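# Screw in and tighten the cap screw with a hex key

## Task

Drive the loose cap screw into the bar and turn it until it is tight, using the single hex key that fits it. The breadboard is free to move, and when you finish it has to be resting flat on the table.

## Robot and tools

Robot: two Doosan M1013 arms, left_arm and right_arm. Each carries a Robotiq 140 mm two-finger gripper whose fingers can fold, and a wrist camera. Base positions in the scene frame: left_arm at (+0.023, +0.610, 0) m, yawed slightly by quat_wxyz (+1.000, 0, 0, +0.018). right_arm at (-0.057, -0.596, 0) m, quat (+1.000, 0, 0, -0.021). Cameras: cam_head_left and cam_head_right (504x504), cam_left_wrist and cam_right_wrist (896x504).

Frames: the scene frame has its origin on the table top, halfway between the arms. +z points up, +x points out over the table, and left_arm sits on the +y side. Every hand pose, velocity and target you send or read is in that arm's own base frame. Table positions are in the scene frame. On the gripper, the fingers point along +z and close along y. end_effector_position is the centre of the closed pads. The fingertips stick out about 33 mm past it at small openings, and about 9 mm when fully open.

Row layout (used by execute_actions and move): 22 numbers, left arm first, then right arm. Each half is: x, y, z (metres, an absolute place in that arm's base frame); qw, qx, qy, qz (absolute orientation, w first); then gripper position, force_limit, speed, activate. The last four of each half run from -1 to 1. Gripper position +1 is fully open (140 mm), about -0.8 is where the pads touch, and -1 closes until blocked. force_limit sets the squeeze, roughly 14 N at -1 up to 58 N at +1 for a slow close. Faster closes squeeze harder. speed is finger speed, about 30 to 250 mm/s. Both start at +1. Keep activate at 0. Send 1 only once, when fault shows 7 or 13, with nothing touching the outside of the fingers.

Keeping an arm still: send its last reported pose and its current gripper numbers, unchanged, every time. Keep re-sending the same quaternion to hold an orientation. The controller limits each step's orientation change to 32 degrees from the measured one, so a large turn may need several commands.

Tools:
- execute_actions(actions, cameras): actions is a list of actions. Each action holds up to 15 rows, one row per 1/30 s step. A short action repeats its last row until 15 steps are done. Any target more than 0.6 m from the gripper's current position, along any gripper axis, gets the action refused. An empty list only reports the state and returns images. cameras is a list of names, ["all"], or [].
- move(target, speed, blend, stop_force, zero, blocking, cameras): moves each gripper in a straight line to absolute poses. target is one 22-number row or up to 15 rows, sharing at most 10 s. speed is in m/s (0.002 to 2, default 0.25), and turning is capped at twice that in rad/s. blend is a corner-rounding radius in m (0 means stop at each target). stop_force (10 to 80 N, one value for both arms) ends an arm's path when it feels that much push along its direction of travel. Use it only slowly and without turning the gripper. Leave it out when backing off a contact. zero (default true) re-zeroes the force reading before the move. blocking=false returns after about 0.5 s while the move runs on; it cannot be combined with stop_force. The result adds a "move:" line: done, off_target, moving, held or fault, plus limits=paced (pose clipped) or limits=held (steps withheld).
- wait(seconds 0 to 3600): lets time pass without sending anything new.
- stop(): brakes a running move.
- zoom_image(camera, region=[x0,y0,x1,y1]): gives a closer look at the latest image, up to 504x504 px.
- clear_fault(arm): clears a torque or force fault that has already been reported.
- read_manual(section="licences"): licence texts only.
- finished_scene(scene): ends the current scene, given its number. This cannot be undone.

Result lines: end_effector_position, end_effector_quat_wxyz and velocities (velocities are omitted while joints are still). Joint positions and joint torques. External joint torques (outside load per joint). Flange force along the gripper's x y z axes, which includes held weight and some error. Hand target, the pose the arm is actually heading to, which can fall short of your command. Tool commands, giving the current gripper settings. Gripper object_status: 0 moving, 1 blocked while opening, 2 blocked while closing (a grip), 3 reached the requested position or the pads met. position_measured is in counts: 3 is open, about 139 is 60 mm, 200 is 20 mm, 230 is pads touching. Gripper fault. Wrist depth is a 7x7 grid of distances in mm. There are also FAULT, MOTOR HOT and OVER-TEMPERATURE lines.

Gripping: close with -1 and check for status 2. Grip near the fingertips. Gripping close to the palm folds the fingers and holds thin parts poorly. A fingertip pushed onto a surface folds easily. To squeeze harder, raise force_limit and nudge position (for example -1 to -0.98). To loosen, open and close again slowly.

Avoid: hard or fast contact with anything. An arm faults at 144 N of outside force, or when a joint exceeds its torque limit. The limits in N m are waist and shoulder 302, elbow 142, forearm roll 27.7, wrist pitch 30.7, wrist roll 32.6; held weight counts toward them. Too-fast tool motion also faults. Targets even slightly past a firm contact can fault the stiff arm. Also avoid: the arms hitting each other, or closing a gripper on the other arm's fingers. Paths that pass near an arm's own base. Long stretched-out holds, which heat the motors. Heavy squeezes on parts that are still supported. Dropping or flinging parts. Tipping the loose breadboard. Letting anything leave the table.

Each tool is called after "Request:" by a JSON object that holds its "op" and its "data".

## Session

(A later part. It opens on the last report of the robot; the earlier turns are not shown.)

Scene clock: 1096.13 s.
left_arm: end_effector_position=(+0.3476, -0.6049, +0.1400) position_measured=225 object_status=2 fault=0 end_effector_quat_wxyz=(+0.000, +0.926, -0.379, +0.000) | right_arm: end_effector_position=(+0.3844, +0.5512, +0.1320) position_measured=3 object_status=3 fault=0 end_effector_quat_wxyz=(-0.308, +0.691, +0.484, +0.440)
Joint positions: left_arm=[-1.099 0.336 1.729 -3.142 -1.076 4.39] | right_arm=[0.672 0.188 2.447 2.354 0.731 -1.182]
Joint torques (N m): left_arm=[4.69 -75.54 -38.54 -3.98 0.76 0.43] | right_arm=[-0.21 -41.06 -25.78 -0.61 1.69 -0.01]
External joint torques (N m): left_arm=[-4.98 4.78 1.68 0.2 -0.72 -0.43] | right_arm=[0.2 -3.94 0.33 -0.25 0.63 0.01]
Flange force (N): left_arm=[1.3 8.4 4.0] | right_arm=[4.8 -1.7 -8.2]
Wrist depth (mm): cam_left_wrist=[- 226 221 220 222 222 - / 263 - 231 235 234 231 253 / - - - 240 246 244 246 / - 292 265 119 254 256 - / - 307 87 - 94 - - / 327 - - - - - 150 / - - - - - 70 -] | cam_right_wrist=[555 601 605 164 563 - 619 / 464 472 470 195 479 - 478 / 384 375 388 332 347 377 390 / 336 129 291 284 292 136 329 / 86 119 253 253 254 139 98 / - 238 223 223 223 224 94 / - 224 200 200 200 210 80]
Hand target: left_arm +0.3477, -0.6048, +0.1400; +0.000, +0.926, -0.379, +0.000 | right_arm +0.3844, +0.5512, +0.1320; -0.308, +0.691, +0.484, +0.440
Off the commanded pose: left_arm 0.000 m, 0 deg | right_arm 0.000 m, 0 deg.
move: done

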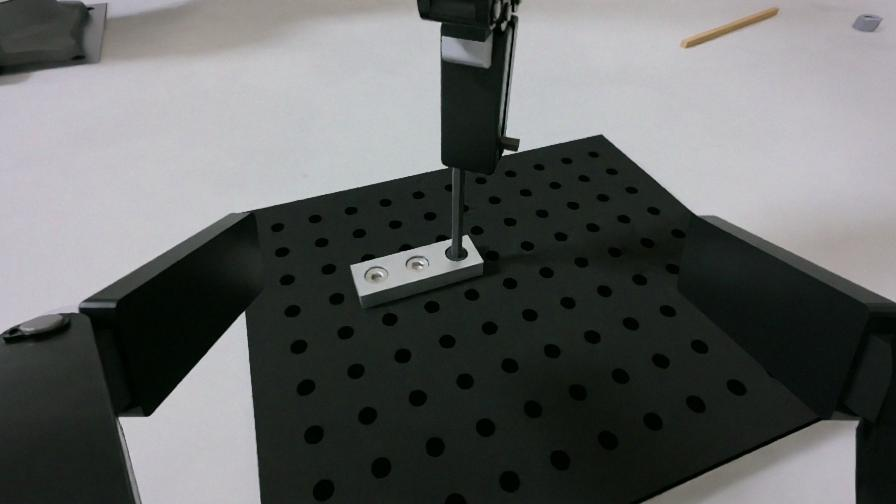

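Request:
{"op": "move", "data": {"target": [[0.3437,-0.6067,0.1399,0,-0.7402,0.6724,0,-1,1,-1,0,0.3844,0.5512,0.132,-0.3082,0.6909,0.4838,0.4401,1,-1,0,0],[0.3394,-0.6056,0.1397,0,-0.4656,0.8850,0,-1,1,-1,0,0.3844,0.5512,0.132,-0.3082,0.6909,0.4838,0.4401,1,-1,0,0]], "speed": 0.2, "blend": [0.003,0], "cameras": ["cam_right_wrist"]}}

Request:
{"op": "zoom_image", "data": {"camera": "cam_right_wrist", "region": [340, 200, 500, 320]}}

Scene clock: 1107.60 s.
left_arm: end_effector_position=(+0.3393, -0.6056, +0.1397) position_measured=225 object_status=2 fault=0 end_effector_quat_wxyz=(+0.000, -0.465, +0.885, +0.000) | right_arm: end_effector_position=(+0.3844, +0.5512, +0.1320) position_measured=3 object_status=3 fault=0 end_effector_quat_wxyz=(-0.308, +0.691, +0.484, +0.440)
Joint positions: left_arm=[-1.11 0.332 1.736 -3.141 -1.074 5.776] | right_arm=[0.672 0.188 2.447 2.354 0.731 -1.182]
Joint torques (N m): left_arm=[6.21 -74.95 -37.68 -3.19 0.17 0.45] | right_arm=[-0.31 -40.89 -25.55 -0.54 1.64 0.04]
External joint torques (N m): left_arm=[-6.25 4.72 0.96 -0.61 -0.15 -0.45] | right_arm=[0.29 -3.85 0.34 -0.31 0.66 -0.04]
Flange force (N): left_arm=[10.6 0.3 4.3] | right_arm=[4.6 -1.7 -8.0]
Wrist depth (mm): cam_left_wrist=[- 223 225 223 221 226 243 / - 238 237 234 231 230 250 / 275 249 248 244 230 241 273 / 291 259 264 124 114 - 278 / 306 304 83 - 94 - - / - - - - - - - / - - - - - 70 -] | cam_right_wrist=[551 598 605 168 577 - 609 / - 476 473 203 477 473 475 / 384 386 386 333 347 396 390 / 327 129 291 277 291 136 329 / 86 119 252 253 254 139 98 / - 240 222 223 223 223 94 / - 224 204 200 201 209 80]
Hand target: left_arm +0.3394, -0.6056, +0.1397; +0.000, -0.466, +0.885, +0.000 | right_arm +0.3844, +0.5512, +0.1320; -0.308, +0.691, +0.484, +0.440
Off the commanded pose: left_arm 0.000 m, 0 deg | right_arm 0.000 m, 0 deg.
move: done

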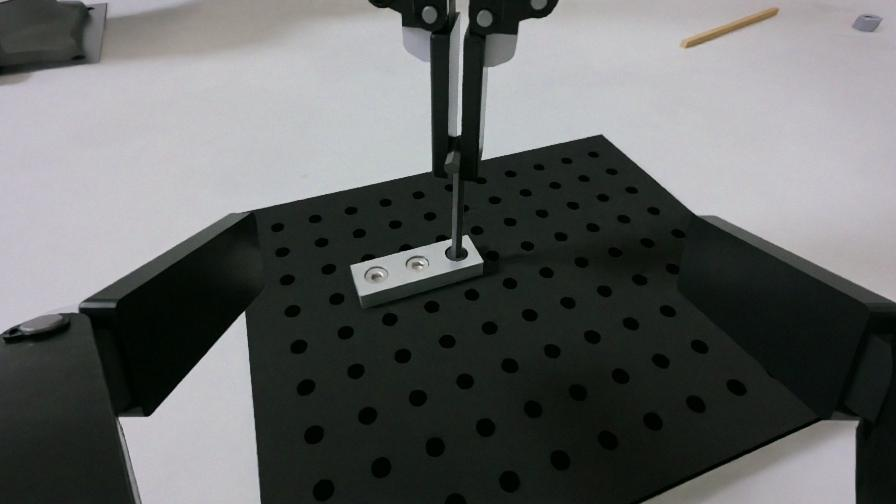

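Scaled by 3.150 from the camera's image (finer frame: 1280x720).

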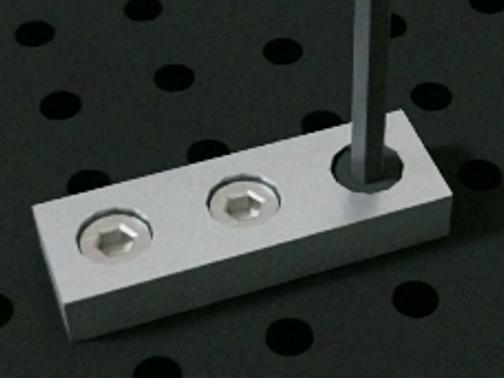

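Request:
{"op": "move", "data": {"target": [[0.3394,-0.6056,0.1500,0,-0.4656,0.8850,0,-1,1,-1,0, 0.3844,0.5512,0.132,-0.3082,0.6909,0.4838,0.4401,1,-1,0,0],[0.3496,-0.6007,0.1520,0,0.9992,-0.0393,0,-1,1,-1,0, 0.3844,0.5512,0.132,-0.3082,0.6909,0.4838,0.4401,1,-1,0,0],[0.3400,-0.5943,0.1520,0,0.5336,0.8457,0,-1,1,-1,0, 0.3844,0.5512,0.132,-0.3082,0.6909,0.4838,0.4401,1,-1,0,0],[0.3394,-0.6056,0.1520,0,-0.4656,0.8850,0,-1,1,-1,0, 0.3844,0.5512,0.132,-0.3082,0.6909,0.4838,0.4401,1,-1,0,0],[0.3496,-0.6007,0.1520,0,0.9992,-0.0393,0,-1,1,-1,0, 0.3844,0.5512,0.132,-0.3082,0.6909,0.4838,0.4401,1,-1,0,0],[0.3384,-0.5933,0.1520,0,0.5336,0.8457,0,-1,1,-1,0, 0.3844,0.5512,0.132,-0.3082,0.6909,0.4838,0.4401,1,-1,0,0]], "speed": [0.1,1.2,1.2,1.2,1.2,1.2], "blend": [0.002,0.03,0.03,0.03,0.03,0], "cameras": ["cam_right_wrist"]}}

Request:
{"op": "zoom_image", "data": {"camera": "cam_right_wrist", "region": [340, 200, 500, 320]}}

Request:
{"op": "zoom_image", "data": {"camera": "cam_right_wrist", "region": [430, 210, 490, 270]}}

Scene clock: 1123.70 s.
left_arm: end_effector_position=(+0.3384, -0.5933, +0.1520) position_measured=225 object_status=2 fault=0 end_effector_quat_wxyz=(+0.000, +0.534, +0.846, +0.000) | right_arm: end_effector_position=(+0.3844, +0.5512, +0.1320) position_measured=3 object_status=3 fault=0 end_effector_quat_wxyz=(-0.308, +0.691, +0.484, +0.440)
Joint positions: left_arm=[-1.103 0.306 1.747 -3.142 -1.089 -4.69] | right_arm=[0.672 0.188 2.447 2.354 0.731 -1.182]
Joint torques (N m): left_arm=[4.28 -72.82 -38.13 -4.18 0.36 0.43] | right_arm=[0.18 -41.31 -25.58 -0.58 1.68 -0.02]
External joint torques (N m): left_arm=[-4 4.72 1.07 0.38 -0.4 -0.43] | right_arm=[-0.2 -3.26 0.35 -0.27 0.62 0.02]
Flange force (N): left_arm=[-5.1 -6.1 3.9] | right_arm=[3.6 -0.4 -7.5]
Wrist depth (mm): cam_left_wrist=[- - - 235 233 - 259 / 272 268 241 237 246 - 265 / - - 261 247 - - - / 303 281 273 137 124 - - / 152 - 87 - 94 308 - / - - - - - - 330 / - - - - - 70 -] | cam_right_wrist=[539 604 617 179 605 602 602 / 449 475 473 207 477 475 - / 384 384 389 345 347 388 390 / 335 129 291 283 292 136 332 / 86 119 251 253 253 139 98 / - 239 223 224 224 224 94 / - 225 199 200 201 209 80]
Hand target: left_arm +0.3384, -0.5933, +0.1520; +0.000, +0.534, +0.846, +0.000 | right_arm +0.3844, +0.5512, +0.1320; -0.308, +0.691, +0.484, +0.440
Off the commanded pose: left_arm 0.000 m, 0 deg | right_arm 0.000 m, 0 deg.
move: done

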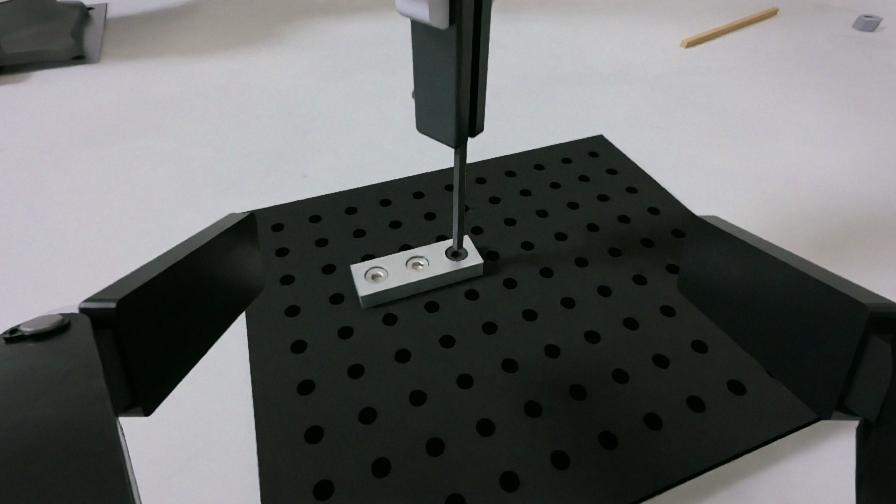

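Scaled by 3.150 from the camera's image (finer frame: 1280x720).

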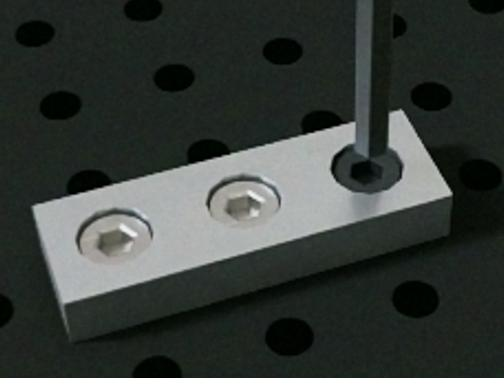

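Scaled by 8.400 from the camera's image (finer frame: 1280x720).

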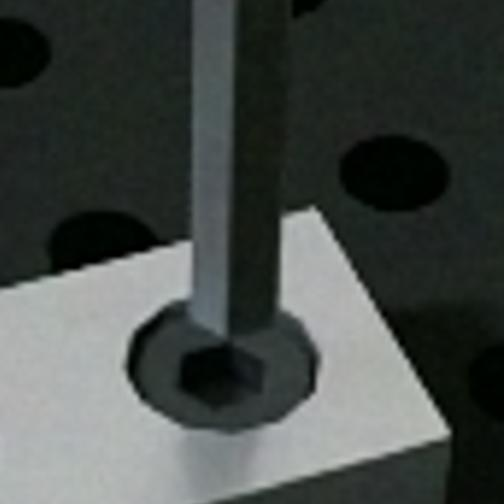

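Request:
{"op": "move", "data": {"target": [[0.3369,-0.5913,0.1490,0,0.5336,0.8457,0,-1,1,-1,0, 0.3844,0.5512,0.132,-0.3082,0.6909,0.4838,0.4401,1,-1,0,0],[0.3384,-0.5933,0.1460,0,0.5336,0.8457,0,-1,1,-1,0, 0.3844,0.5512,0.132,-0.3082,0.6909,0.4838,0.4401,1,-1,0,0],[0.3384,-0.5933,0.1441,0,0.5336,0.8457,0,-1,1,-1,0, 0.3844,0.5512,0.132,-0.3082,0.6909,0.4838,0.4401,1,-1,0,0]], "speed": 0.03, "cameras": ["cam_right_wrist"]}}

Request:
{"op": "zoom_image", "data": {"camera": "cam_right_wrist", "region": [430, 210, 490, 270]}}

Scene clock: 1130.67 s.
left_arm: end_effector_position=(+0.3384, -0.5933, +0.1441) position_measured=225 object_status=2 fault=0 end_effector_quat_wxyz=(+0.000, +0.534, +0.846, +0.000) | right_arm: end_effector_position=(+0.3844, +0.5512, +0.1320) position_measured=3 object_status=3 fault=0 end_effector_quat_wxyz=(-0.308, +0.691, +0.484, +0.440)
Joint positions: left_arm=[-1.103 0.312 1.754 -3.142 -1.075 -4.69] | right_arm=[0.672 0.188 2.447 2.354 0.731 -1.182]
Joint torques (N m): left_arm=[4.42 -72.91 -37.63 -4.15 0.33 0.43] | right_arm=[-0.09 -41.48 -25.31 -0.61 1.64 0.1]
External joint torques (N m): left_arm=[-4.62 4.64 0.89 0.37 -0.38 -0.43] | right_arm=[0.02 -3.47 -0.19 -0.24 0.67 -0.1]
Flange force (N): left_arm=[-5.3 -7.0 3.8] | right_arm=[4.2 -0.8 -6.7]
Wrist depth (mm): cam_left_wrist=[- - 231 230 244 - - / 267 - - 239 241 - 264 / 275 - 254 243 249 249 264 / 294 271 264 137 125 - - / 145 272 87 - 94 274 - / 328 - - - - - 321 / - - - - - 70 -] | cam_right_wrist=[536 - 611 185 617 601 605 / 462 475 439 216 477 478 476 / 385 389 387 345 347 390 390 / 336 129 291 276 293 136 316 / 86 119 252 252 254 139 98 / - 239 223 224 222 224 94 / - 223 199 200 200 209 80]
Hand target: left_arm +0.3384, -0.5933, +0.1441; +0.000, +0.534, +0.846, +0.000 | right_arm +0.3844, +0.5512, +0.1320; -0.308, +0.691, +0.484, +0.440
Off the commanded pose: left_arm 0.000 m, 0 deg | right_arm 0.000 m, 0 deg.
move: done

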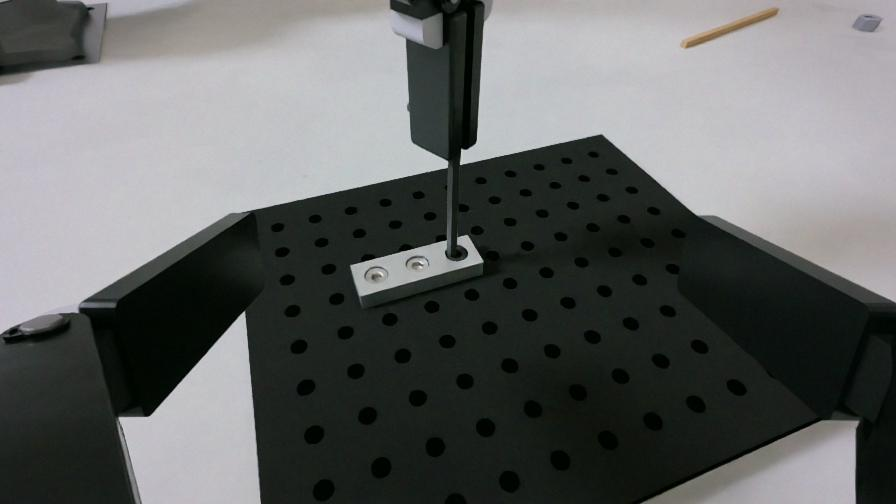

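Scaled by 8.400 from the camera's image (finer frame: 1280x720).

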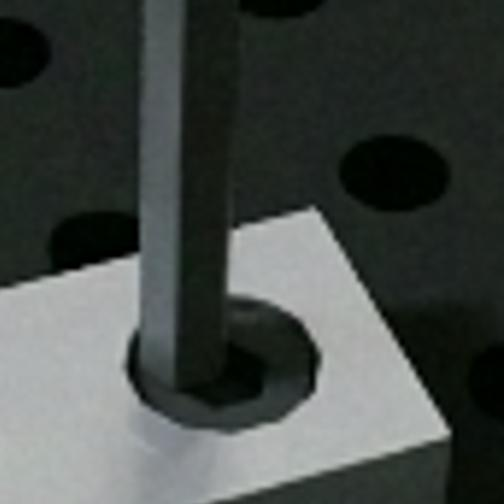

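Request:
{"op": "move", "data": {"target": [0.3406,-0.5949,0.1441,0,0.5336,0.8457,0,-1,1,-1,0, 0.3844,0.5512,0.132,-0.3082,0.6909,0.4838,0.4401,1,-1,0,0], "speed": 0.03, "cameras": ["cam_right_wrist"]}}

Request:
{"op": "zoom_image", "data": {"camera": "cam_right_wrist", "region": [430, 210, 490, 270]}}

Scene clock: 1134.63 s.
left_arm: end_effector_position=(+0.3406, -0.5949, +0.1441) position_measured=225 object_status=2 fault=0 end_effector_quat_wxyz=(+0.000, +0.534, +0.846, +0.000) | right_arm: end_effector_position=(+0.3844, +0.5512, +0.1320) position_measured=3 object_status=3 fault=0 end_effector_quat_wxyz=(-0.308, +0.691, +0.484, +0.440)
Joint positions: left_arm=[-1.101 0.316 1.749 -3.142 -1.076 -4.688] | right_arm=[0.672 0.188 2.447 2.354 0.731 -1.182]
Joint torques (N m): left_arm=[4.4 -73.17 -37.97 -4.17 0.33 0.47] | right_arm=[0.01 -40.71 -25.6 -0.59 1.71 0.06]
External joint torques (N m): left_arm=[-4.41 4.59 1.35 0.4 -0.38 -0.47] | right_arm=[-0.1 -3.87 0.27 -0.26 0.58 -0.06]
Flange force (N): left_arm=[-4.3 -6.8 4.2] | right_arm=[4.6 -1.1 -8.3]
Wrist depth (mm): cam_left_wrist=[254 251 - 227 229 - 247 / 264 258 243 - - 237 - / - 256 262 242 249 246 - / - 265 266 124 125 256 283 / 150 278 87 - 94 273 303 / - - - - - - - / - - - - - 70 -] | cam_right_wrist=[535 - 612 179 580 - 644 / 467 468 470 209 476 466 472 / 386 386 383 336 338 392 392 / 326 129 291 286 294 136 330 / 86 119 251 253 254 139 98 / - 239 223 223 223 224 94 / - 224 199 200 200 210 80]
Hand target: left_arm +0.3406, -0.5949, +0.1441; +0.000, +0.534, +0.846, +0.000 | right_arm +0.3844, +0.5512, +0.1320; -0.308, +0.691, +0.484, +0.440
Off the commanded pose: left_arm 0.000 m, 0 deg | right_arm 0.000 m, 0 deg.
move: done

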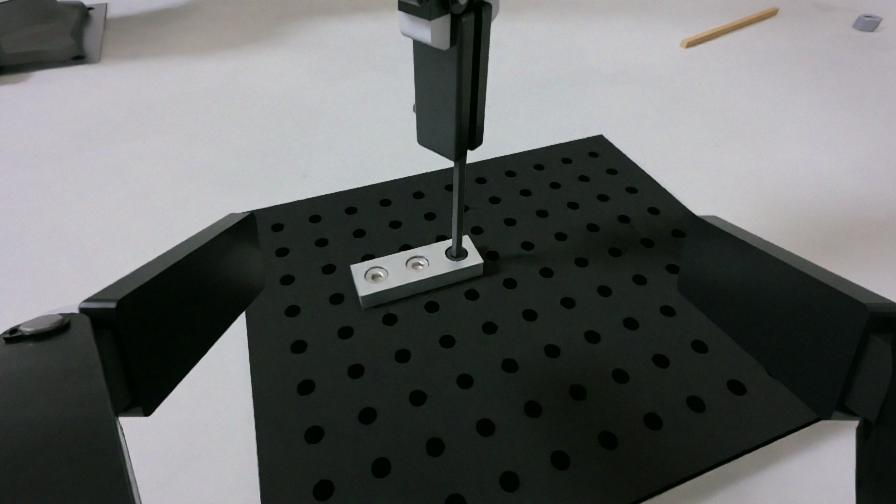

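Scaled by 8.400 from the camera's image (finer frame: 1280x720).

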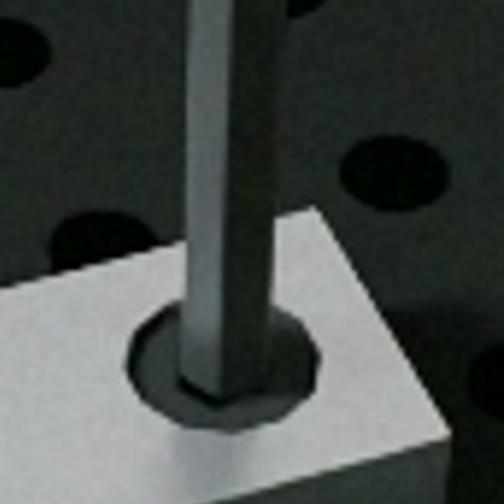

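Request:
{"op": "move", "data": {"target": [0.3406,-0.5949,0.1397,0,0.5336,0.8457,0,-1,1,-1,0, 0.3844,0.5512,0.132,-0.3082,0.6909,0.4838,0.4401,1,-1,0,0], "speed": 0.012, "stop_force": 12}}

Request:
{"op": "move", "data": {"target": [[0.3447,-0.5939,0.1396,0,0.7907,0.6122,0,-1,1,-1,0,0.3844,0.5512,0.132,-0.3082,0.6909,0.4838,0.4401,1,-1,0,0],[0.3484,-0.5964,0.1395,0,0.9524,0.3049,0,-1,1,-1,0,0.3844,0.5512,0.132,-0.3082,0.6909,0.4838,0.4401,1,-1,0,0],[0.3496,-0.6007,0.1394,0,0.9992,-0.0393,0,-1,1,-1,0,0.3844,0.5512,0.132,-0.3082,0.6909,0.4838,0.4401,1,-1,0,0],[0.3477,-0.6048,0.1393,0,0.9255,-0.3786,0,-1,1,-1,0,0.3844,0.5512,0.132,-0.3082,0.6909,0.4838,0.4401,1,-1,0,0]], "speed": 0.25, "blend": [0.003,0.003,0.003,0], "cameras": ["cam_right_wrist"]}}

Request:
{"op": "zoom_image", "data": {"camera": "cam_right_wrist", "region": [400, 130, 520, 270]}}

Scene clock: 1145.20 s.
left_arm: end_effector_position=(+0.3406, -0.5949, +0.1397) position_measured=225 object_status=2 fault=0 end_effector_quat_wxyz=(+0.000, +0.534, +0.846, +0.000) | right_arm: end_effector_position=(+0.3844, +0.5512, +0.1320) position_measured=3 object_status=3 fault=0 end_effector_quat_wxyz=(-0.308, +0.691, +0.484, +0.440)
Joint positions: left_arm=[-1.101 0.319 1.753 -3.142 -1.069 -4.688] | right_arm=[0.672 0.188 2.447 2.354 0.731 -1.182]
Joint torques (N m): left_arm=[4.7 -73.18 -37.33 -3.96 0.08 0.44] | right_arm=[-0.35 -40.99 -25.45 -0.59 1.69 0.01]
External joint torques (N m): left_arm=[-4.58 4.32 0.8 0.21 -0.14 -0.44] | right_arm=[0.28 -3.78 0.02 -0.26 0.62 -0.01]
Flange force (N): left_arm=[-4.9 -7.0 3.9] | right_arm=[5.0 -1.6 -7.4]
Wrist depth (mm): cam_left_wrist=[- - - 224 226 241 244 / - 255 237 231 229 232 - / - 244 247 235 251 - - / 288 258 261 124 254 262 282 / 149 297 87 - 94 - 305 / 325 - - - - - 312 / - - - - - 70 -] | cam_right_wrist=[542 - 584 175 604 619 585 / 457 448 471 209 474 475 478 / 386 384 387 333 350 392 391 / 335 128 293 284 293 136 327 / 86 119 252 253 252 139 98 / - 238 223 223 224 224 94 / - 223 199 200 200 209 80]
Hand target: left_arm +0.3406, -0.5949, +0.1397; +0.000, +0.534, +0.846, +0.000 | right_arm +0.3844, +0.5512, +0.1320; -0.308, +0.691, +0.484, +0.440
Off the commanded pose: left_arm 0.000 m, 0 deg | right_arm 0.000 m, 0 deg.
move: done

Scene clock: 1151.17 s.
left_arm: end_effector_position=(+0.3475, -0.6049, +0.1393) position_measured=225 object_status=2 fault=0 end_effector_quat_wxyz=(+0.000, +0.925, -0.379, +0.000) | right_arm: end_effector_position=(+0.3844, +0.5512, +0.1320) position_measured=3 object_status=3 fault=0 end_effector_quat_wxyz=(-0.308, +0.691, +0.484, +0.440)
Joint positions: left_arm=[-1.099 0.337 1.729 -3.142 -1.075 -1.893] | right_arm=[0.672 0.188 2.447 2.354 0.731 -1.182]
Joint torques (N m): left_arm=[0.87 -72.45 -36.89 -2.74 0.58 2.84] | right_arm=[-0.16 -40.83 -25.71 -0.56 1.7 -0.01]
External joint torques (N m): left_arm=[-0.72 1.65 0.15 -1.01 -0.54 -2.84] | right_arm=[0.11 -4.15 0.54 -0.28 0.6 0.01]
Flange force (N): left_arm=[0.7 5.5 0.5] | right_arm=[5.0 -1.7 -9.1]
Wrist depth (mm): cam_left_wrist=[251 222 226 221 222 221 - / 260 233 238 236 232 231 254 / - - - 242 246 243 - / 297 289 - 125 253 254 279 / - - 88 - - 295 292 / - - - - - - 151 / - - - - - 70 -] | cam_right_wrist=[543 608 577 163 573 619 612 / 467 446 475 196 477 475 479 / 367 386 385 333 333 392 403 / 335 129 290 284 294 136 321 / 86 119 252 253 255 139 98 / - 238 223 224 223 224 94 / - 224 199 200 200 209 80]
Hand target: left_arm +0.3477, -0.6048, +0.1393; +0.000, +0.926, -0.379, +0.000 | right_arm +0.3844, +0.5512, +0.1320; -0.308, +0.691, +0.484, +0.440
Off the commanded pose: left_arm 0.000 m, 0 deg | right_arm 0.000 m, 0 deg.
move: done

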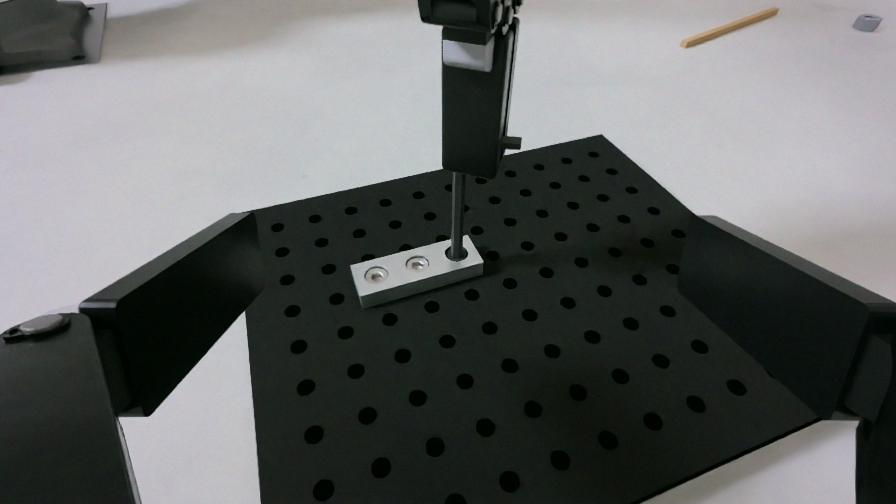

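Scaled by 3.600 from the camera's image (finer frame: 1280x720).

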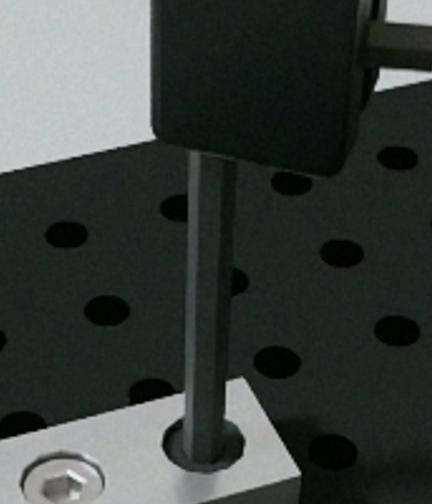

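Request:
{"op": "move", "data": {"target": [0.3459,-0.6061,0.1393,0,0.8457,-0.5336,0,-1,1,-1,0,0.3844,0.5512,0.132,-0.3082,0.6909,0.4838,0.4401,1,-1,0,0], "speed": 0.1, "cameras": ["cam_right_wrist"]}}

Request:
{"op": "zoom_image", "data": {"camera": "cam_right_wrist", "region": [400, 130, 520, 270]}}

Scene clock: 1156.00 s.
left_arm: end_effector_position=(+0.3459, -0.6061, +0.1393) position_measured=225 object_status=2 fault=0 end_effector_quat_wxyz=(+0.000, +0.846, -0.534, +0.000) | right_arm: end_effector_position=(+0.3844, +0.5512, +0.1320) position_measured=3 object_status=3 fault=0 end_effector_quat_wxyz=(-0.308, +0.691, +0.484, +0.440)
Joint positions: left_arm=[-1.102 0.337 1.729 -3.141 -1.075 -1.547] | right_arm=[0.672 0.188 2.447 2.354 0.731 -1.182]
Joint torques (N m): left_arm=[-3.03 -64.7 -31.12 -2.58 0.54 3.99] | right_arm=[0.08 -41.28 -25.59 -0.58 1.67 0.04]
External joint torques (N m): left_arm=[3.23 -6.18 -5.7 -1.2 -0.5 -4] | right_arm=[-0.23 -3.57 0.32 -0.26 0.63 -0.04]
Flange force (N): left_arm=[3.0 0.9 -11.0] | right_arm=[3.9 -0.6 -8.0]
Wrist depth (mm): cam_left_wrist=[- - 225 221 222 220 222 / - - 231 234 232 231 230 / 280 251 259 242 246 243 267 / 296 - - 139 252 - 147 / - - 89 - - - 298 / - - - - - - - / - - - - - 71 -] | cam_right_wrist=[554 599 549 165 608 537 578 / 489 469 457 195 459 480 503 / 385 386 386 335 350 393 406 / 333 129 290 283 294 135 323 / 86 119 252 254 254 130 98 / - 239 223 224 223 224 94 / - 224 199 200 200 208 80]
Hand target: left_arm +0.3459, -0.6061, +0.1393; +0.000, +0.846, -0.534, +0.000 | right_arm +0.3844, +0.5512, +0.1320; -0.308, +0.691, +0.484, +0.440
Off the commanded pose: left_arm 0.000 m, 0 deg | right_arm 0.000 m, 0 deg.
move: done

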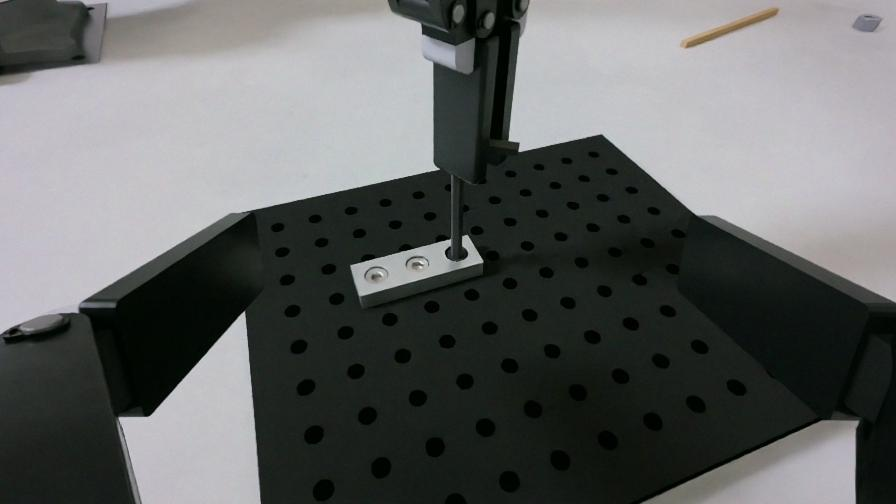

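Scaled by 3.600 from the camera's image (finer frame: 1280x720).

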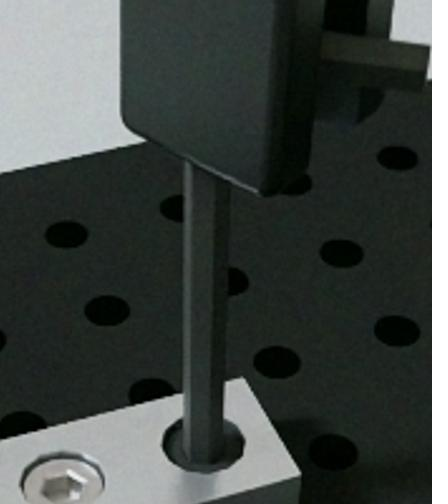

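Request:
{"op": "move", "data": {"target": [0.3437,-0.6067,0.1395,0,0.7402,-0.6724,0,-1,1,-1,0,0.3844,0.5512,0.132,-0.3082,0.6909,0.4838,0.4401,1,-1,0,0], "speed": 0.1, "cameras": ["cam_right_wrist"]}}

Request:
{"op": "zoom_image", "data": {"camera": "cam_right_wrist", "region": [400, 130, 520, 270]}}

Scene clock: 1162.10 s.
left_arm: end_effector_position=(+0.3437, -0.6067, +0.1395) position_measured=225 object_status=2 fault=0 end_effector_quat_wxyz=(+0.000, +0.740, -0.672, +0.000) | right_arm: end_effector_position=(+0.3844, +0.5512, +0.1320) position_measured=3 object_status=3 fault=0 end_effector_quat_wxyz=(-0.308, +0.691, +0.484, +0.440)
Joint positions: left_arm=[-1.105 0.336 1.73 -3.141 -1.075 -1.201] | right_arm=[0.672 0.188 2.447 2.354 0.731 -1.182]
Joint torques (N m): left_arm=[-4.58 -74.08 -46.51 -5.77 5.97 1.51] | right_arm=[-0.07 -40.65 -25.58 -0.49 1.72 0.07]
External joint torques (N m): left_arm=[4.78 3.31 9.74 1.99 -5.94 -1.51] | right_arm=[-0.06 -4.41 0.3 -0.34 0.59 -0.07]
Flange force (N): left_arm=[-12.2 0.3 1.5] | right_arm=[5.5 -1.2 -9.5]
Wrist depth (mm): cam_left_wrist=[- - 223 223 221 220 - / 264 - 235 234 235 230 252 / - 249 247 239 241 - 268 / - 263 259 136 253 - 279 / - 308 88 - - - - / - - - - - - - / - - - - - 70 -] | cam_right_wrist=[527 602 528 167 609 614 606 / - 467 475 197 472 464 479 / 374 366 387 325 347 389 390 / 335 129 291 283 292 135 331 / 86 119 253 252 255 139 98 / - 238 222 223 223 224 94 / - 223 200 201 201 205 207]
Hand target: left_arm +0.3437, -0.6067, +0.1395; +0.000, +0.740, -0.672, +0.000 | right_arm +0.3844, +0.5512, +0.1320; -0.308, +0.691, +0.484, +0.440
Off the commanded pose: left_arm 0.000 m, 0 deg | right_arm 0.000 m, 0 deg.
move: done

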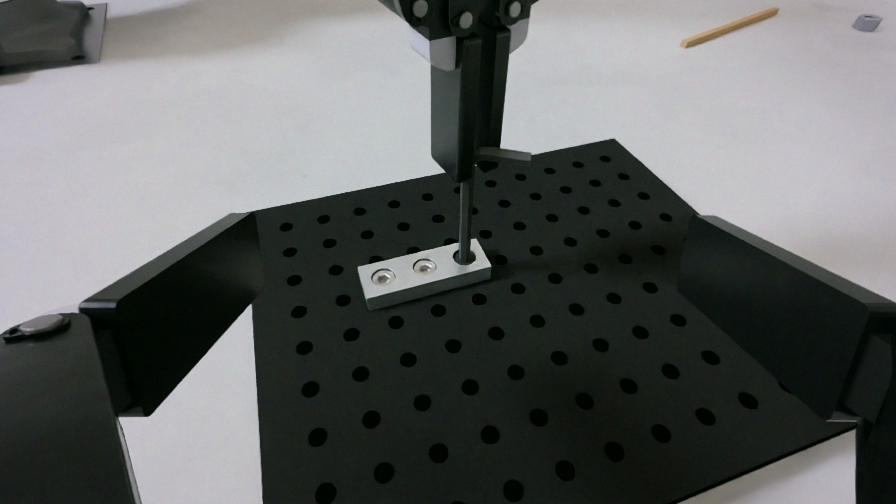

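Scaled by 3.600 from the camera's image (finer frame: 1280x720).

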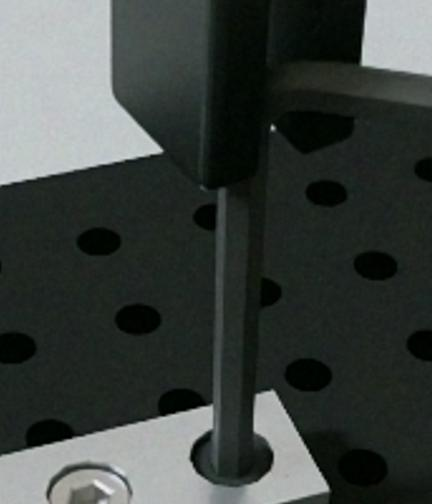

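Request:
{"op": "move", "data": {"target": [[0.3459,-0.6061,0.1395,0,0.8090,-0.5878,0,-1,1,-1,0,0.3844,0.5512,0.132,-0.3082,0.6909,0.4838,0.4401,1,-1,0,0],[0.3459,-0.6061,0.1600,0,0.8090,-0.5878,0,-1,1,-1,0,0.3844,0.5512,0.132,-0.3082,0.6909,0.4838,0.4401,1,-1,0,0]], "speed": 0.04, "cameras": ["cam_right_wrist","cam_head_right"]}}

Request:
{"op": "zoom_image", "data": {"camera": "cam_right_wrist", "region": [340, 120, 520, 320]}}

Scene clock: 1170.73 s.
left_arm: end_effector_position=(+0.3460, -0.6060, +0.1600) position_measured=225 object_status=2 fault=0 end_effector_quat_wxyz=(+0.000, +0.809, -0.588, +0.000) | right_arm: end_effector_position=(+0.3844, +0.5512, +0.1320) position_measured=3 object_status=3 fault=0 end_effector_quat_wxyz=(-0.308, +0.691, +0.484, +0.440)
Joint positions: left_arm=[-1.102 0.322 1.709 -3.141 -1.111 -1.416] | right_arm=[0.672 0.188 2.447 2.354 0.731 -1.182]
Joint torques (N m): left_arm=[3.31 -89.64 -48.4 -4.09 -0.1 0.86] | right_arm=[0.36 -41.1 -25.65 -0.53 1.69 -0.01]
External joint torques (N m): left_arm=[-3.71 19.7 10.94 0.23 0.14 -0.85] | right_arm=[-0.43 -3.76 0.28 -0.32 0.62 0.01]
Flange force (N): left_arm=[7.3 5.2 25.3] | right_arm=[4.4 0.0 -8.7]
Wrist depth (mm): cam_left_wrist=[269 229 230 232 235 239 259 / 282 - 235 239 242 246 273 / - 238 - 238 250 253 160 / - - 247 137 249 - 300 / - - 88 - - - 321 / - - - - - - - / - - - - - 70 -] | cam_right_wrist=[538 592 604 171 617 651 582 / 465 469 495 194 478 455 475 / 384 384 293 296 302 315 390 / 335 129 260 256 269 130 329 / 86 119 235 236 244 139 99 / - 238 212 215 217 220 94 / - 224 194 198 199 206 203]
Hand target: left_arm +0.3459, -0.6061, +0.1600; +0.000, +0.809, -0.588, +0.000 | right_arm +0.3844, +0.5512, +0.1320; -0.308, +0.691, +0.484, +0.440
Off the commanded pose: left_arm 0.000 m, 0 deg | right_arm 0.000 m, 0 deg.
move: done
Images, in order (width x height): cam_head_right 504x504, cam_right_wrist 896x504.

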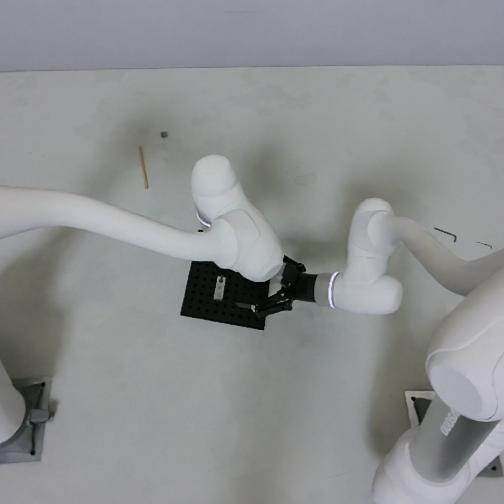

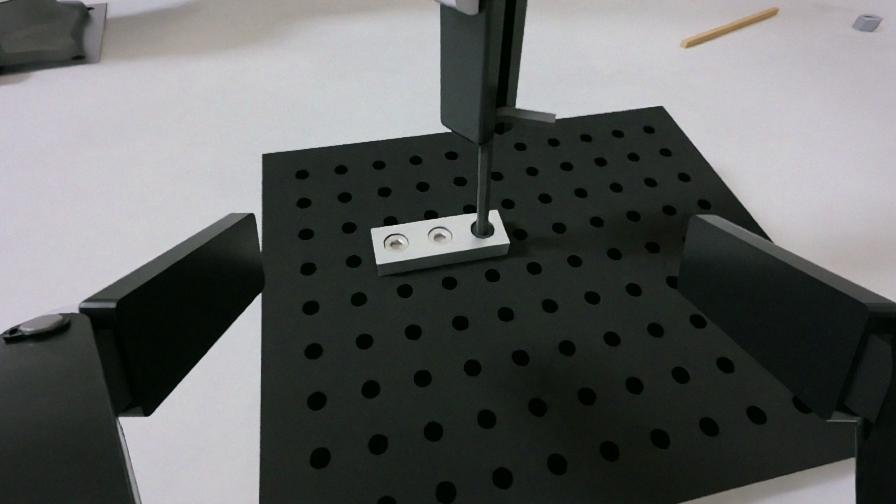

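Scaled by 2.520 from the camera's image (finer frame: 1280x720).

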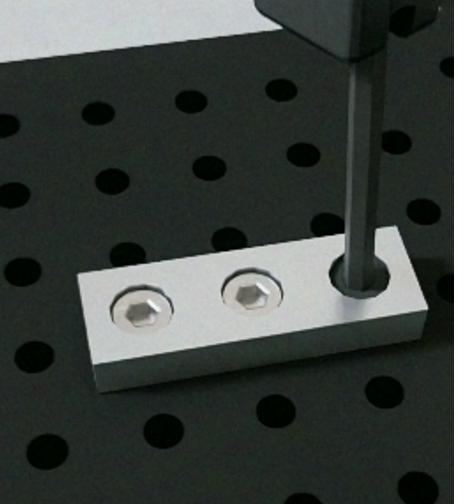

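Request:
{"op": "move", "data": {"target": [0.3459,-0.6061,0.1398,0,0.8090,-0.5878,0,-1,1,-1,0,0.3844,0.5512,0.132,-0.3082,0.6909,0.4838,0.4401,1,-1,0,0], "speed": 0.02, "cameras": ["cam_right_wrist"]}}

Request:
{"op": "zoom_image", "data": {"camera": "cam_right_wrist", "region": [380, 100, 580, 300]}}

Scene clock: 1174.80 s.
left_arm: end_effector_position=(+0.3459, -0.6061, +0.1398) position_measured=225 object_status=2 fault=0 end_effector_quat_wxyz=(+0.000, +0.809, -0.588, +0.000) | right_arm: end_effector_position=(+0.3844, +0.5512, +0.1320) position_measured=3 object_status=3 fault=0 end_effector_quat_wxyz=(-0.308, +0.691, +0.484, +0.440)
Joint positions: left_arm=[-1.102 0.337 1.728 -3.142 -1.076 -1.416] | right_arm=[0.672 0.188 2.447 2.354 0.731 -1.182]
Joint torques (N m): left_arm=[-13.17 -71.44 -44.19 -11.01 5.76 0.96] | right_arm=[-0.32 -40.9 -25.43 -0.6 1.71 0.03]
External joint torques (N m): left_arm=[12.99 0.71 7.47 7.23 -5.72 -0.96] | right_arm=[0.24 -3.62 0.29 -0.25 0.58 -0.03]
Flange force (N): left_arm=[-13.2 -14.9 -2.3] | right_arm=[4.4 -1.7 -7.5]
Wrist depth (mm): cam_left_wrist=[- 226 224 221 221 220 224 / 261 237 235 234 233 230 - / - 248 - 232 246 246 149 / - 259 - 119 124 277 276 / 312 309 88 - - - - / - - - - - - 312 / - - - - - 70 -] | cam_right_wrist=[544 641 631 167 582 617 581 / 467 449 490 199 472 475 508 / 384 386 344 332 345 373 390 / 336 129 290 277 294 136 329 / 86 119 252 252 253 139 98 / - 238 222 223 223 224 94 / - 224 200 200 200 206 204]
Hand target: left_arm +0.3459, -0.6061, +0.1398; +0.000, +0.809, -0.588, +0.000 | right_arm +0.3844, +0.5512, +0.1320; -0.308, +0.691, +0.484, +0.440
Off the commanded pose: left_arm 0.000 m, 0 deg | right_arm 0.000 m, 0 deg.
move: done

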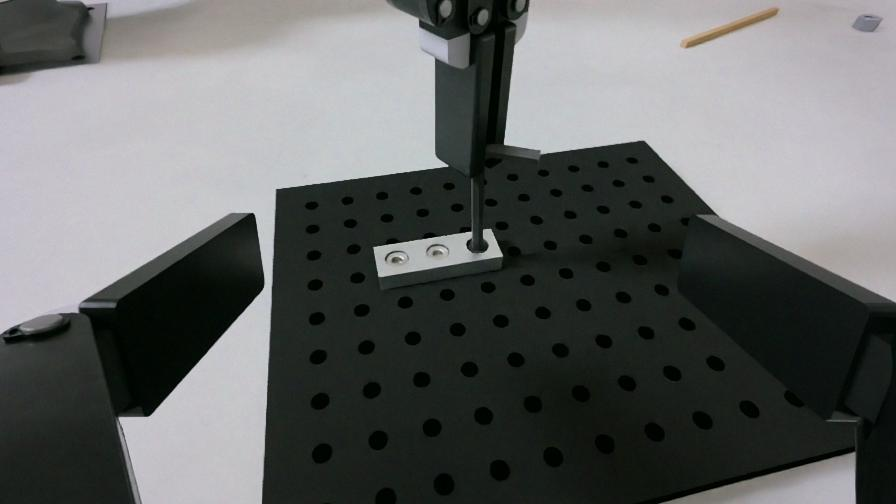

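Scaled by 2.520 from the camera's image (finer frame: 1280x720).

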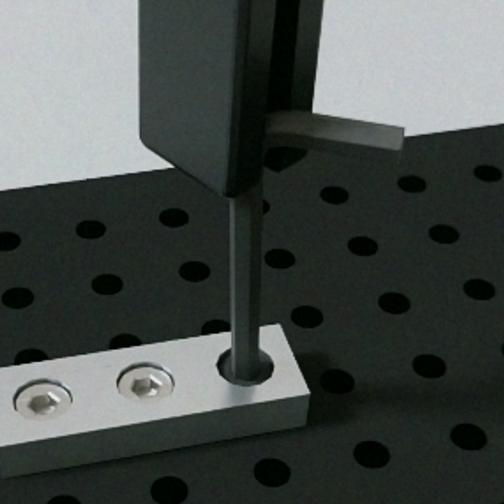

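Request:
{"op": "move", "data": {"target": [0.3468,-0.6043,0.1400,0,0.8090,-0.5878,0,-1,1,-1,0,0.3844,0.5512,0.132,-0.3082,0.6909,0.4838,0.4401,1,-1,0,0], "speed": 0.02, "cameras": []}}

Scene clock: 1180.93 s.
left_arm: end_effector_position=(+0.3468, -0.6043, +0.1400) position_measured=225 object_status=2 fault=0 end_effector_quat_wxyz=(+0.000, +0.809, -0.588, +0.000) | right_arm: end_effector_position=(+0.3844, +0.5512, +0.1320) position_measured=3 object_status=3 fault=0 end_effector_quat_wxyz=(-0.308, +0.691, +0.484, +0.440)
Joint positions: left_arm=[-1.099 0.335 1.73 -3.142 -1.076 -1.413] | right_arm=[0.672 0.188 2.447 2.354 0.731 -1.182]
Joint torques (N m): left_arm=[-3.63 -81.51 -45.79 -6.92 2.45 0.91] | right_arm=[-0.5 -40.58 -25.52 -0.56 1.67 0.1]
External joint torques (N m): left_arm=[3.65 10.86 8.99 3.14 -2.41 -0.91] | right_arm=[0.52 -4.15 0.28 -0.3 0.63 -0.1]
Flange force (N): left_arm=[-1.8 -3.6 12.7] | right_arm=[5.2 -2.5 -8.1]
Wrist depth (mm): cam_left_wrist=[250 226 223 223 222 222 224 / 258 236 236 237 232 232 - / 282 251 - 154 244 241 - / - 297 - 119 240 258 - / 312 - 88 - - - - / - - - - - - - / - - - - - 70 -] | cam_right_wrist=[539 596 586 172 612 619 602 / 467 471 474 201 475 477 453 / 383 387 387 333 344 381 392 / 325 129 291 277 292 136 330 / 86 119 252 253 253 139 98 / - 238 222 223 224 224 94 / - 224 203 199 201 205 206]
Hand target: left_arm +0.3468, -0.6043, +0.1400; +0.000, +0.809, -0.588, +0.000 | right_arm +0.3844, +0.5512, +0.1320; -0.308, +0.691, +0.484, +0.440
Off the commanded pose: left_arm 0.000 m, 0 deg | right_arm 0.000 m, 0 deg.
move: done

Request:
{"op": "move", "data": {"target": [0.3474,-0.6032,0.1394,0,0.8241,-0.5664,0,-1,1,-1,0,0.3844,0.5512,0.132,-0.3082,0.6909,0.4838,0.4401,1,-1,0,0], "speed": 0.02, "cameras": []}}

Request:
{"op": "move", "data": {"target": [0.3474,-0.6032,0.1490,0,0.8241,-0.5664,0,-1,1,-1,0,0.3844,0.5512,0.132,-0.3082,0.6909,0.4838,0.4401,1,-1,0,0], "speed": 0.02, "stop_force": 15, "cameras": ["cam_right_wrist"]}}

Request:
{"op": "zoom_image", "data": {"camera": "cam_right_wrist", "region": [380, 100, 580, 300]}}

Scene clock: 1188.13 s.
left_arm: end_effector_position=(+0.3474, -0.6032, +0.1394) position_measured=225 object_status=2 fault=0 end_effector_quat_wxyz=(+0.000, +0.824, -0.566, +0.000) | right_arm: end_effector_position=(+0.3844, +0.5512, +0.1320) position_measured=3 object_status=3 fault=0 end_effector_quat_wxyz=(-0.308, +0.691, +0.484, +0.440)
Joint positions: left_arm=[-1.098 0.335 1.732 -3.142 -1.075 -1.464] | right_arm=[0.672 0.188 2.447 2.354 0.731 -1.182]
Joint torques (N m): left_arm=[2.49 -62.94 -31.13 -4.28 1.53 0.75] | right_arm=[-0.23 -40.76 -25.58 -0.55 1.63 0.01]
External joint torques (N m): left_arm=[-2.6 -7.58 -5.61 0.5 -1.49 -0.75] | right_arm=[0.19 -4.25 0.31 -0.29 0.67 -0.01]
Flange force (N): left_arm=[1.9 4.6 -13.7] | right_arm=[5.2 -1.7 -8.9]
Wrist depth (mm): cam_left_wrist=[248 - 225 224 221 220 222 / - 236 236 234 235 232 233 / - 246 248 238 246 245 157 / 296 295 256 119 252 - 284 / 309 307 88 - - - 294 / - - - - - - - / - - - - - 70 -] | cam_right_wrist=[534 604 586 172 612 - 620 / 468 465 479 198 477 478 - / 383 386 388 333 348 378 392 / 336 129 292 285 294 136 331 / 86 119 253 252 254 139 99 / - 238 222 223 224 225 94 / - 225 199 199 200 205 205]
Hand target: left_arm +0.3474, -0.6032, +0.1394; +0.000, +0.824, -0.566, +0.000 | right_arm +0.3844, +0.5512, +0.1320; -0.308, +0.691, +0.484, +0.440
Off the commanded pose: left_arm 0.000 m, 0 deg | right_arm 0.000 m, 0 deg.
move: done

Scene clock: 1188.77 s.
left_arm: end_effector_position=(+0.3473, -0.6029, +0.1402) position_measured=225 object_status=2 fault=0 end_effector_quat_wxyz=(+0.000, +0.824, -0.566, +0.000) | right_arm: end_effector_position=(+0.3844, +0.5512, +0.1320) position_measured=3 object_status=3 fault=0 end_effector_quat_wxyz=(-0.308, +0.691, +0.484, +0.440)
Joint positions: left_arm=[-1.098 0.334 1.732 -3.142 -1.077 -1.464] | right_arm=[0.672 0.188 2.447 2.354 0.731 -1.182]
Joint torques (N m): left_arm=[-1.56 -83.4 -45.92 -6.17 1.78 0.84] | right_arm=[-0.65 -41.33 -25.52 -0.7 1.73 -0.07]
External joint torques (N m): left_arm=[1.58 12.94 9.2 2.4 -1.74 -0.84] | right_arm=[0.55 -3.39 0.3 -0.14 0.56 0.06]
Flange force (N): left_arm=[0.8 -1.2 15.7] | right_arm=[4.4 -2.4 -6.5]
Wrist depth (mm): cam_left_wrist=[- - 223 222 221 221 - / - - 240 236 233 231 249 / - 249 - 240 245 245 - / - - - 120 253 287 284 / - - 88 - - 294 299 / 341 - - - - - - / - - - - - 70 -] | cam_right_wrist=[551 602 626 173 615 614 599 / 465 468 476 202 475 477 475 / 384 397 389 332 347 376 392 / 336 129 292 279 293 136 332 / 86 119 253 253 252 139 98 / - 238 223 223 225 224 94 / - 224 200 199 200 205 205]
Hand target: left_arm +0.3473, -0.6029, +0.1402; +0.000, +0.824, -0.566, +0.000 | right_arm +0.3844, +0.5512, +0.1320; -0.308, +0.691, +0.484, +0.440
Off the commanded pose: left_arm 0.009 m, 0 deg | right_arm 0.000 m, 0 deg.
move: contact (left_arm)

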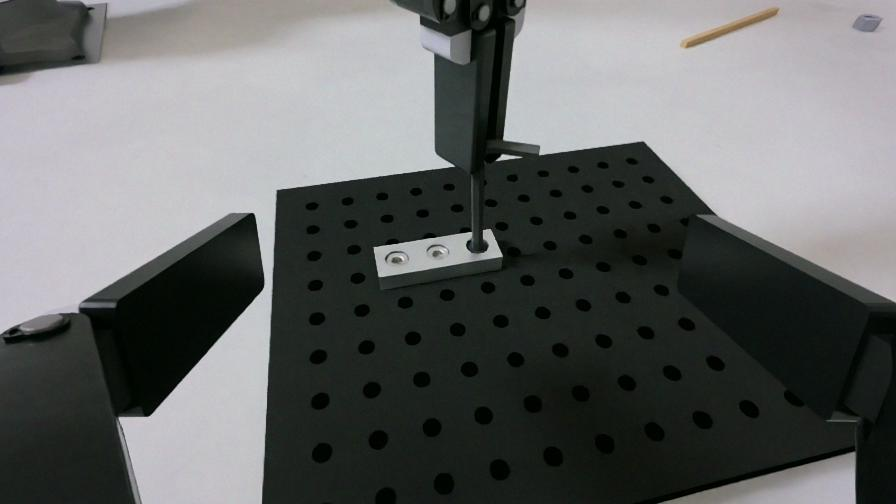

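Scaled by 2.520 from the camera's image (finer frame: 1280x720).

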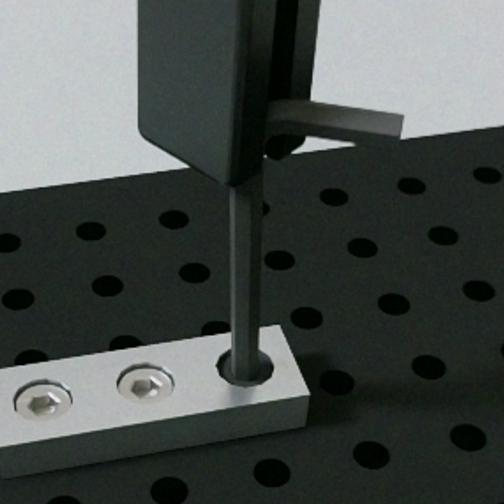

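Request:
{"op": "move", "data": {"target": [0.3481,-0.6027,0.1397,0,0.8616,-0.5075,0,-1,1,-1,0,0.3844,0.5512,0.132,-0.3082,0.6909,0.4838,0.4401,1,-1,0,0], "speed": 0.03, "cameras": []}}

Scene clock: 1194.60 s.
left_arm: end_effector_position=(+0.3481, -0.6027, +0.1397) position_measured=225 object_status=2 fault=0 end_effector_quat_wxyz=(+0.000, +0.862, -0.508, +0.000) | right_arm: end_effector_position=(+0.3844, +0.5512, +0.1320) position_measured=3 object_status=3 fault=0 end_effector_quat_wxyz=(-0.308, +0.691, +0.484, +0.440)
Joint positions: left_arm=[-1.097 0.334 1.732 -3.142 -1.075 -1.603] | right_arm=[0.672 0.188 2.447 2.354 0.731 -1.182]
Joint torques (N m): left_arm=[4.1 -57.13 -27.63 -3.89 1.79 0.57] | right_arm=[0.06 -41.39 -25.77 -0.54 1.77 0.01]
External joint torques (N m): left_arm=[-4.15 -13.38 -9.12 0.12 -1.76 -0.57] | right_arm=[0.04 -3.65 0.37 -0.33 0.54 -0.02]
Flange force (N): left_arm=[0.1 6.8 -21.9] | right_arm=[4.5 -1.1 -8.0]
Wrist depth (mm): cam_left_wrist=[- - 225 225 221 221 240 / 268 - 235 234 231 232 231 / 271 - - 243 246 244 - / - - - 119 245 276 277 / 314 312 83 - 94 - 145 / - - - - - - 316 / - - - - - 70 -] | cam_right_wrist=[545 599 641 171 626 604 - / 462 473 460 203 479 475 452 / 384 400 345 334 335 376 405 / 336 129 290 279 293 136 321 / 86 119 252 253 260 130 98 / - 239 223 223 224 219 94 / - 224 200 200 200 205 206]
Hand target: left_arm +0.3481, -0.6027, +0.1397; +0.000, +0.862, -0.508, +0.000 | right_arm +0.3844, +0.5512, +0.1320; -0.308, +0.691, +0.484, +0.440
Off the commanded pose: left_arm 0.000 m, 0 deg | right_arm 0.000 m, 0 deg.
move: done


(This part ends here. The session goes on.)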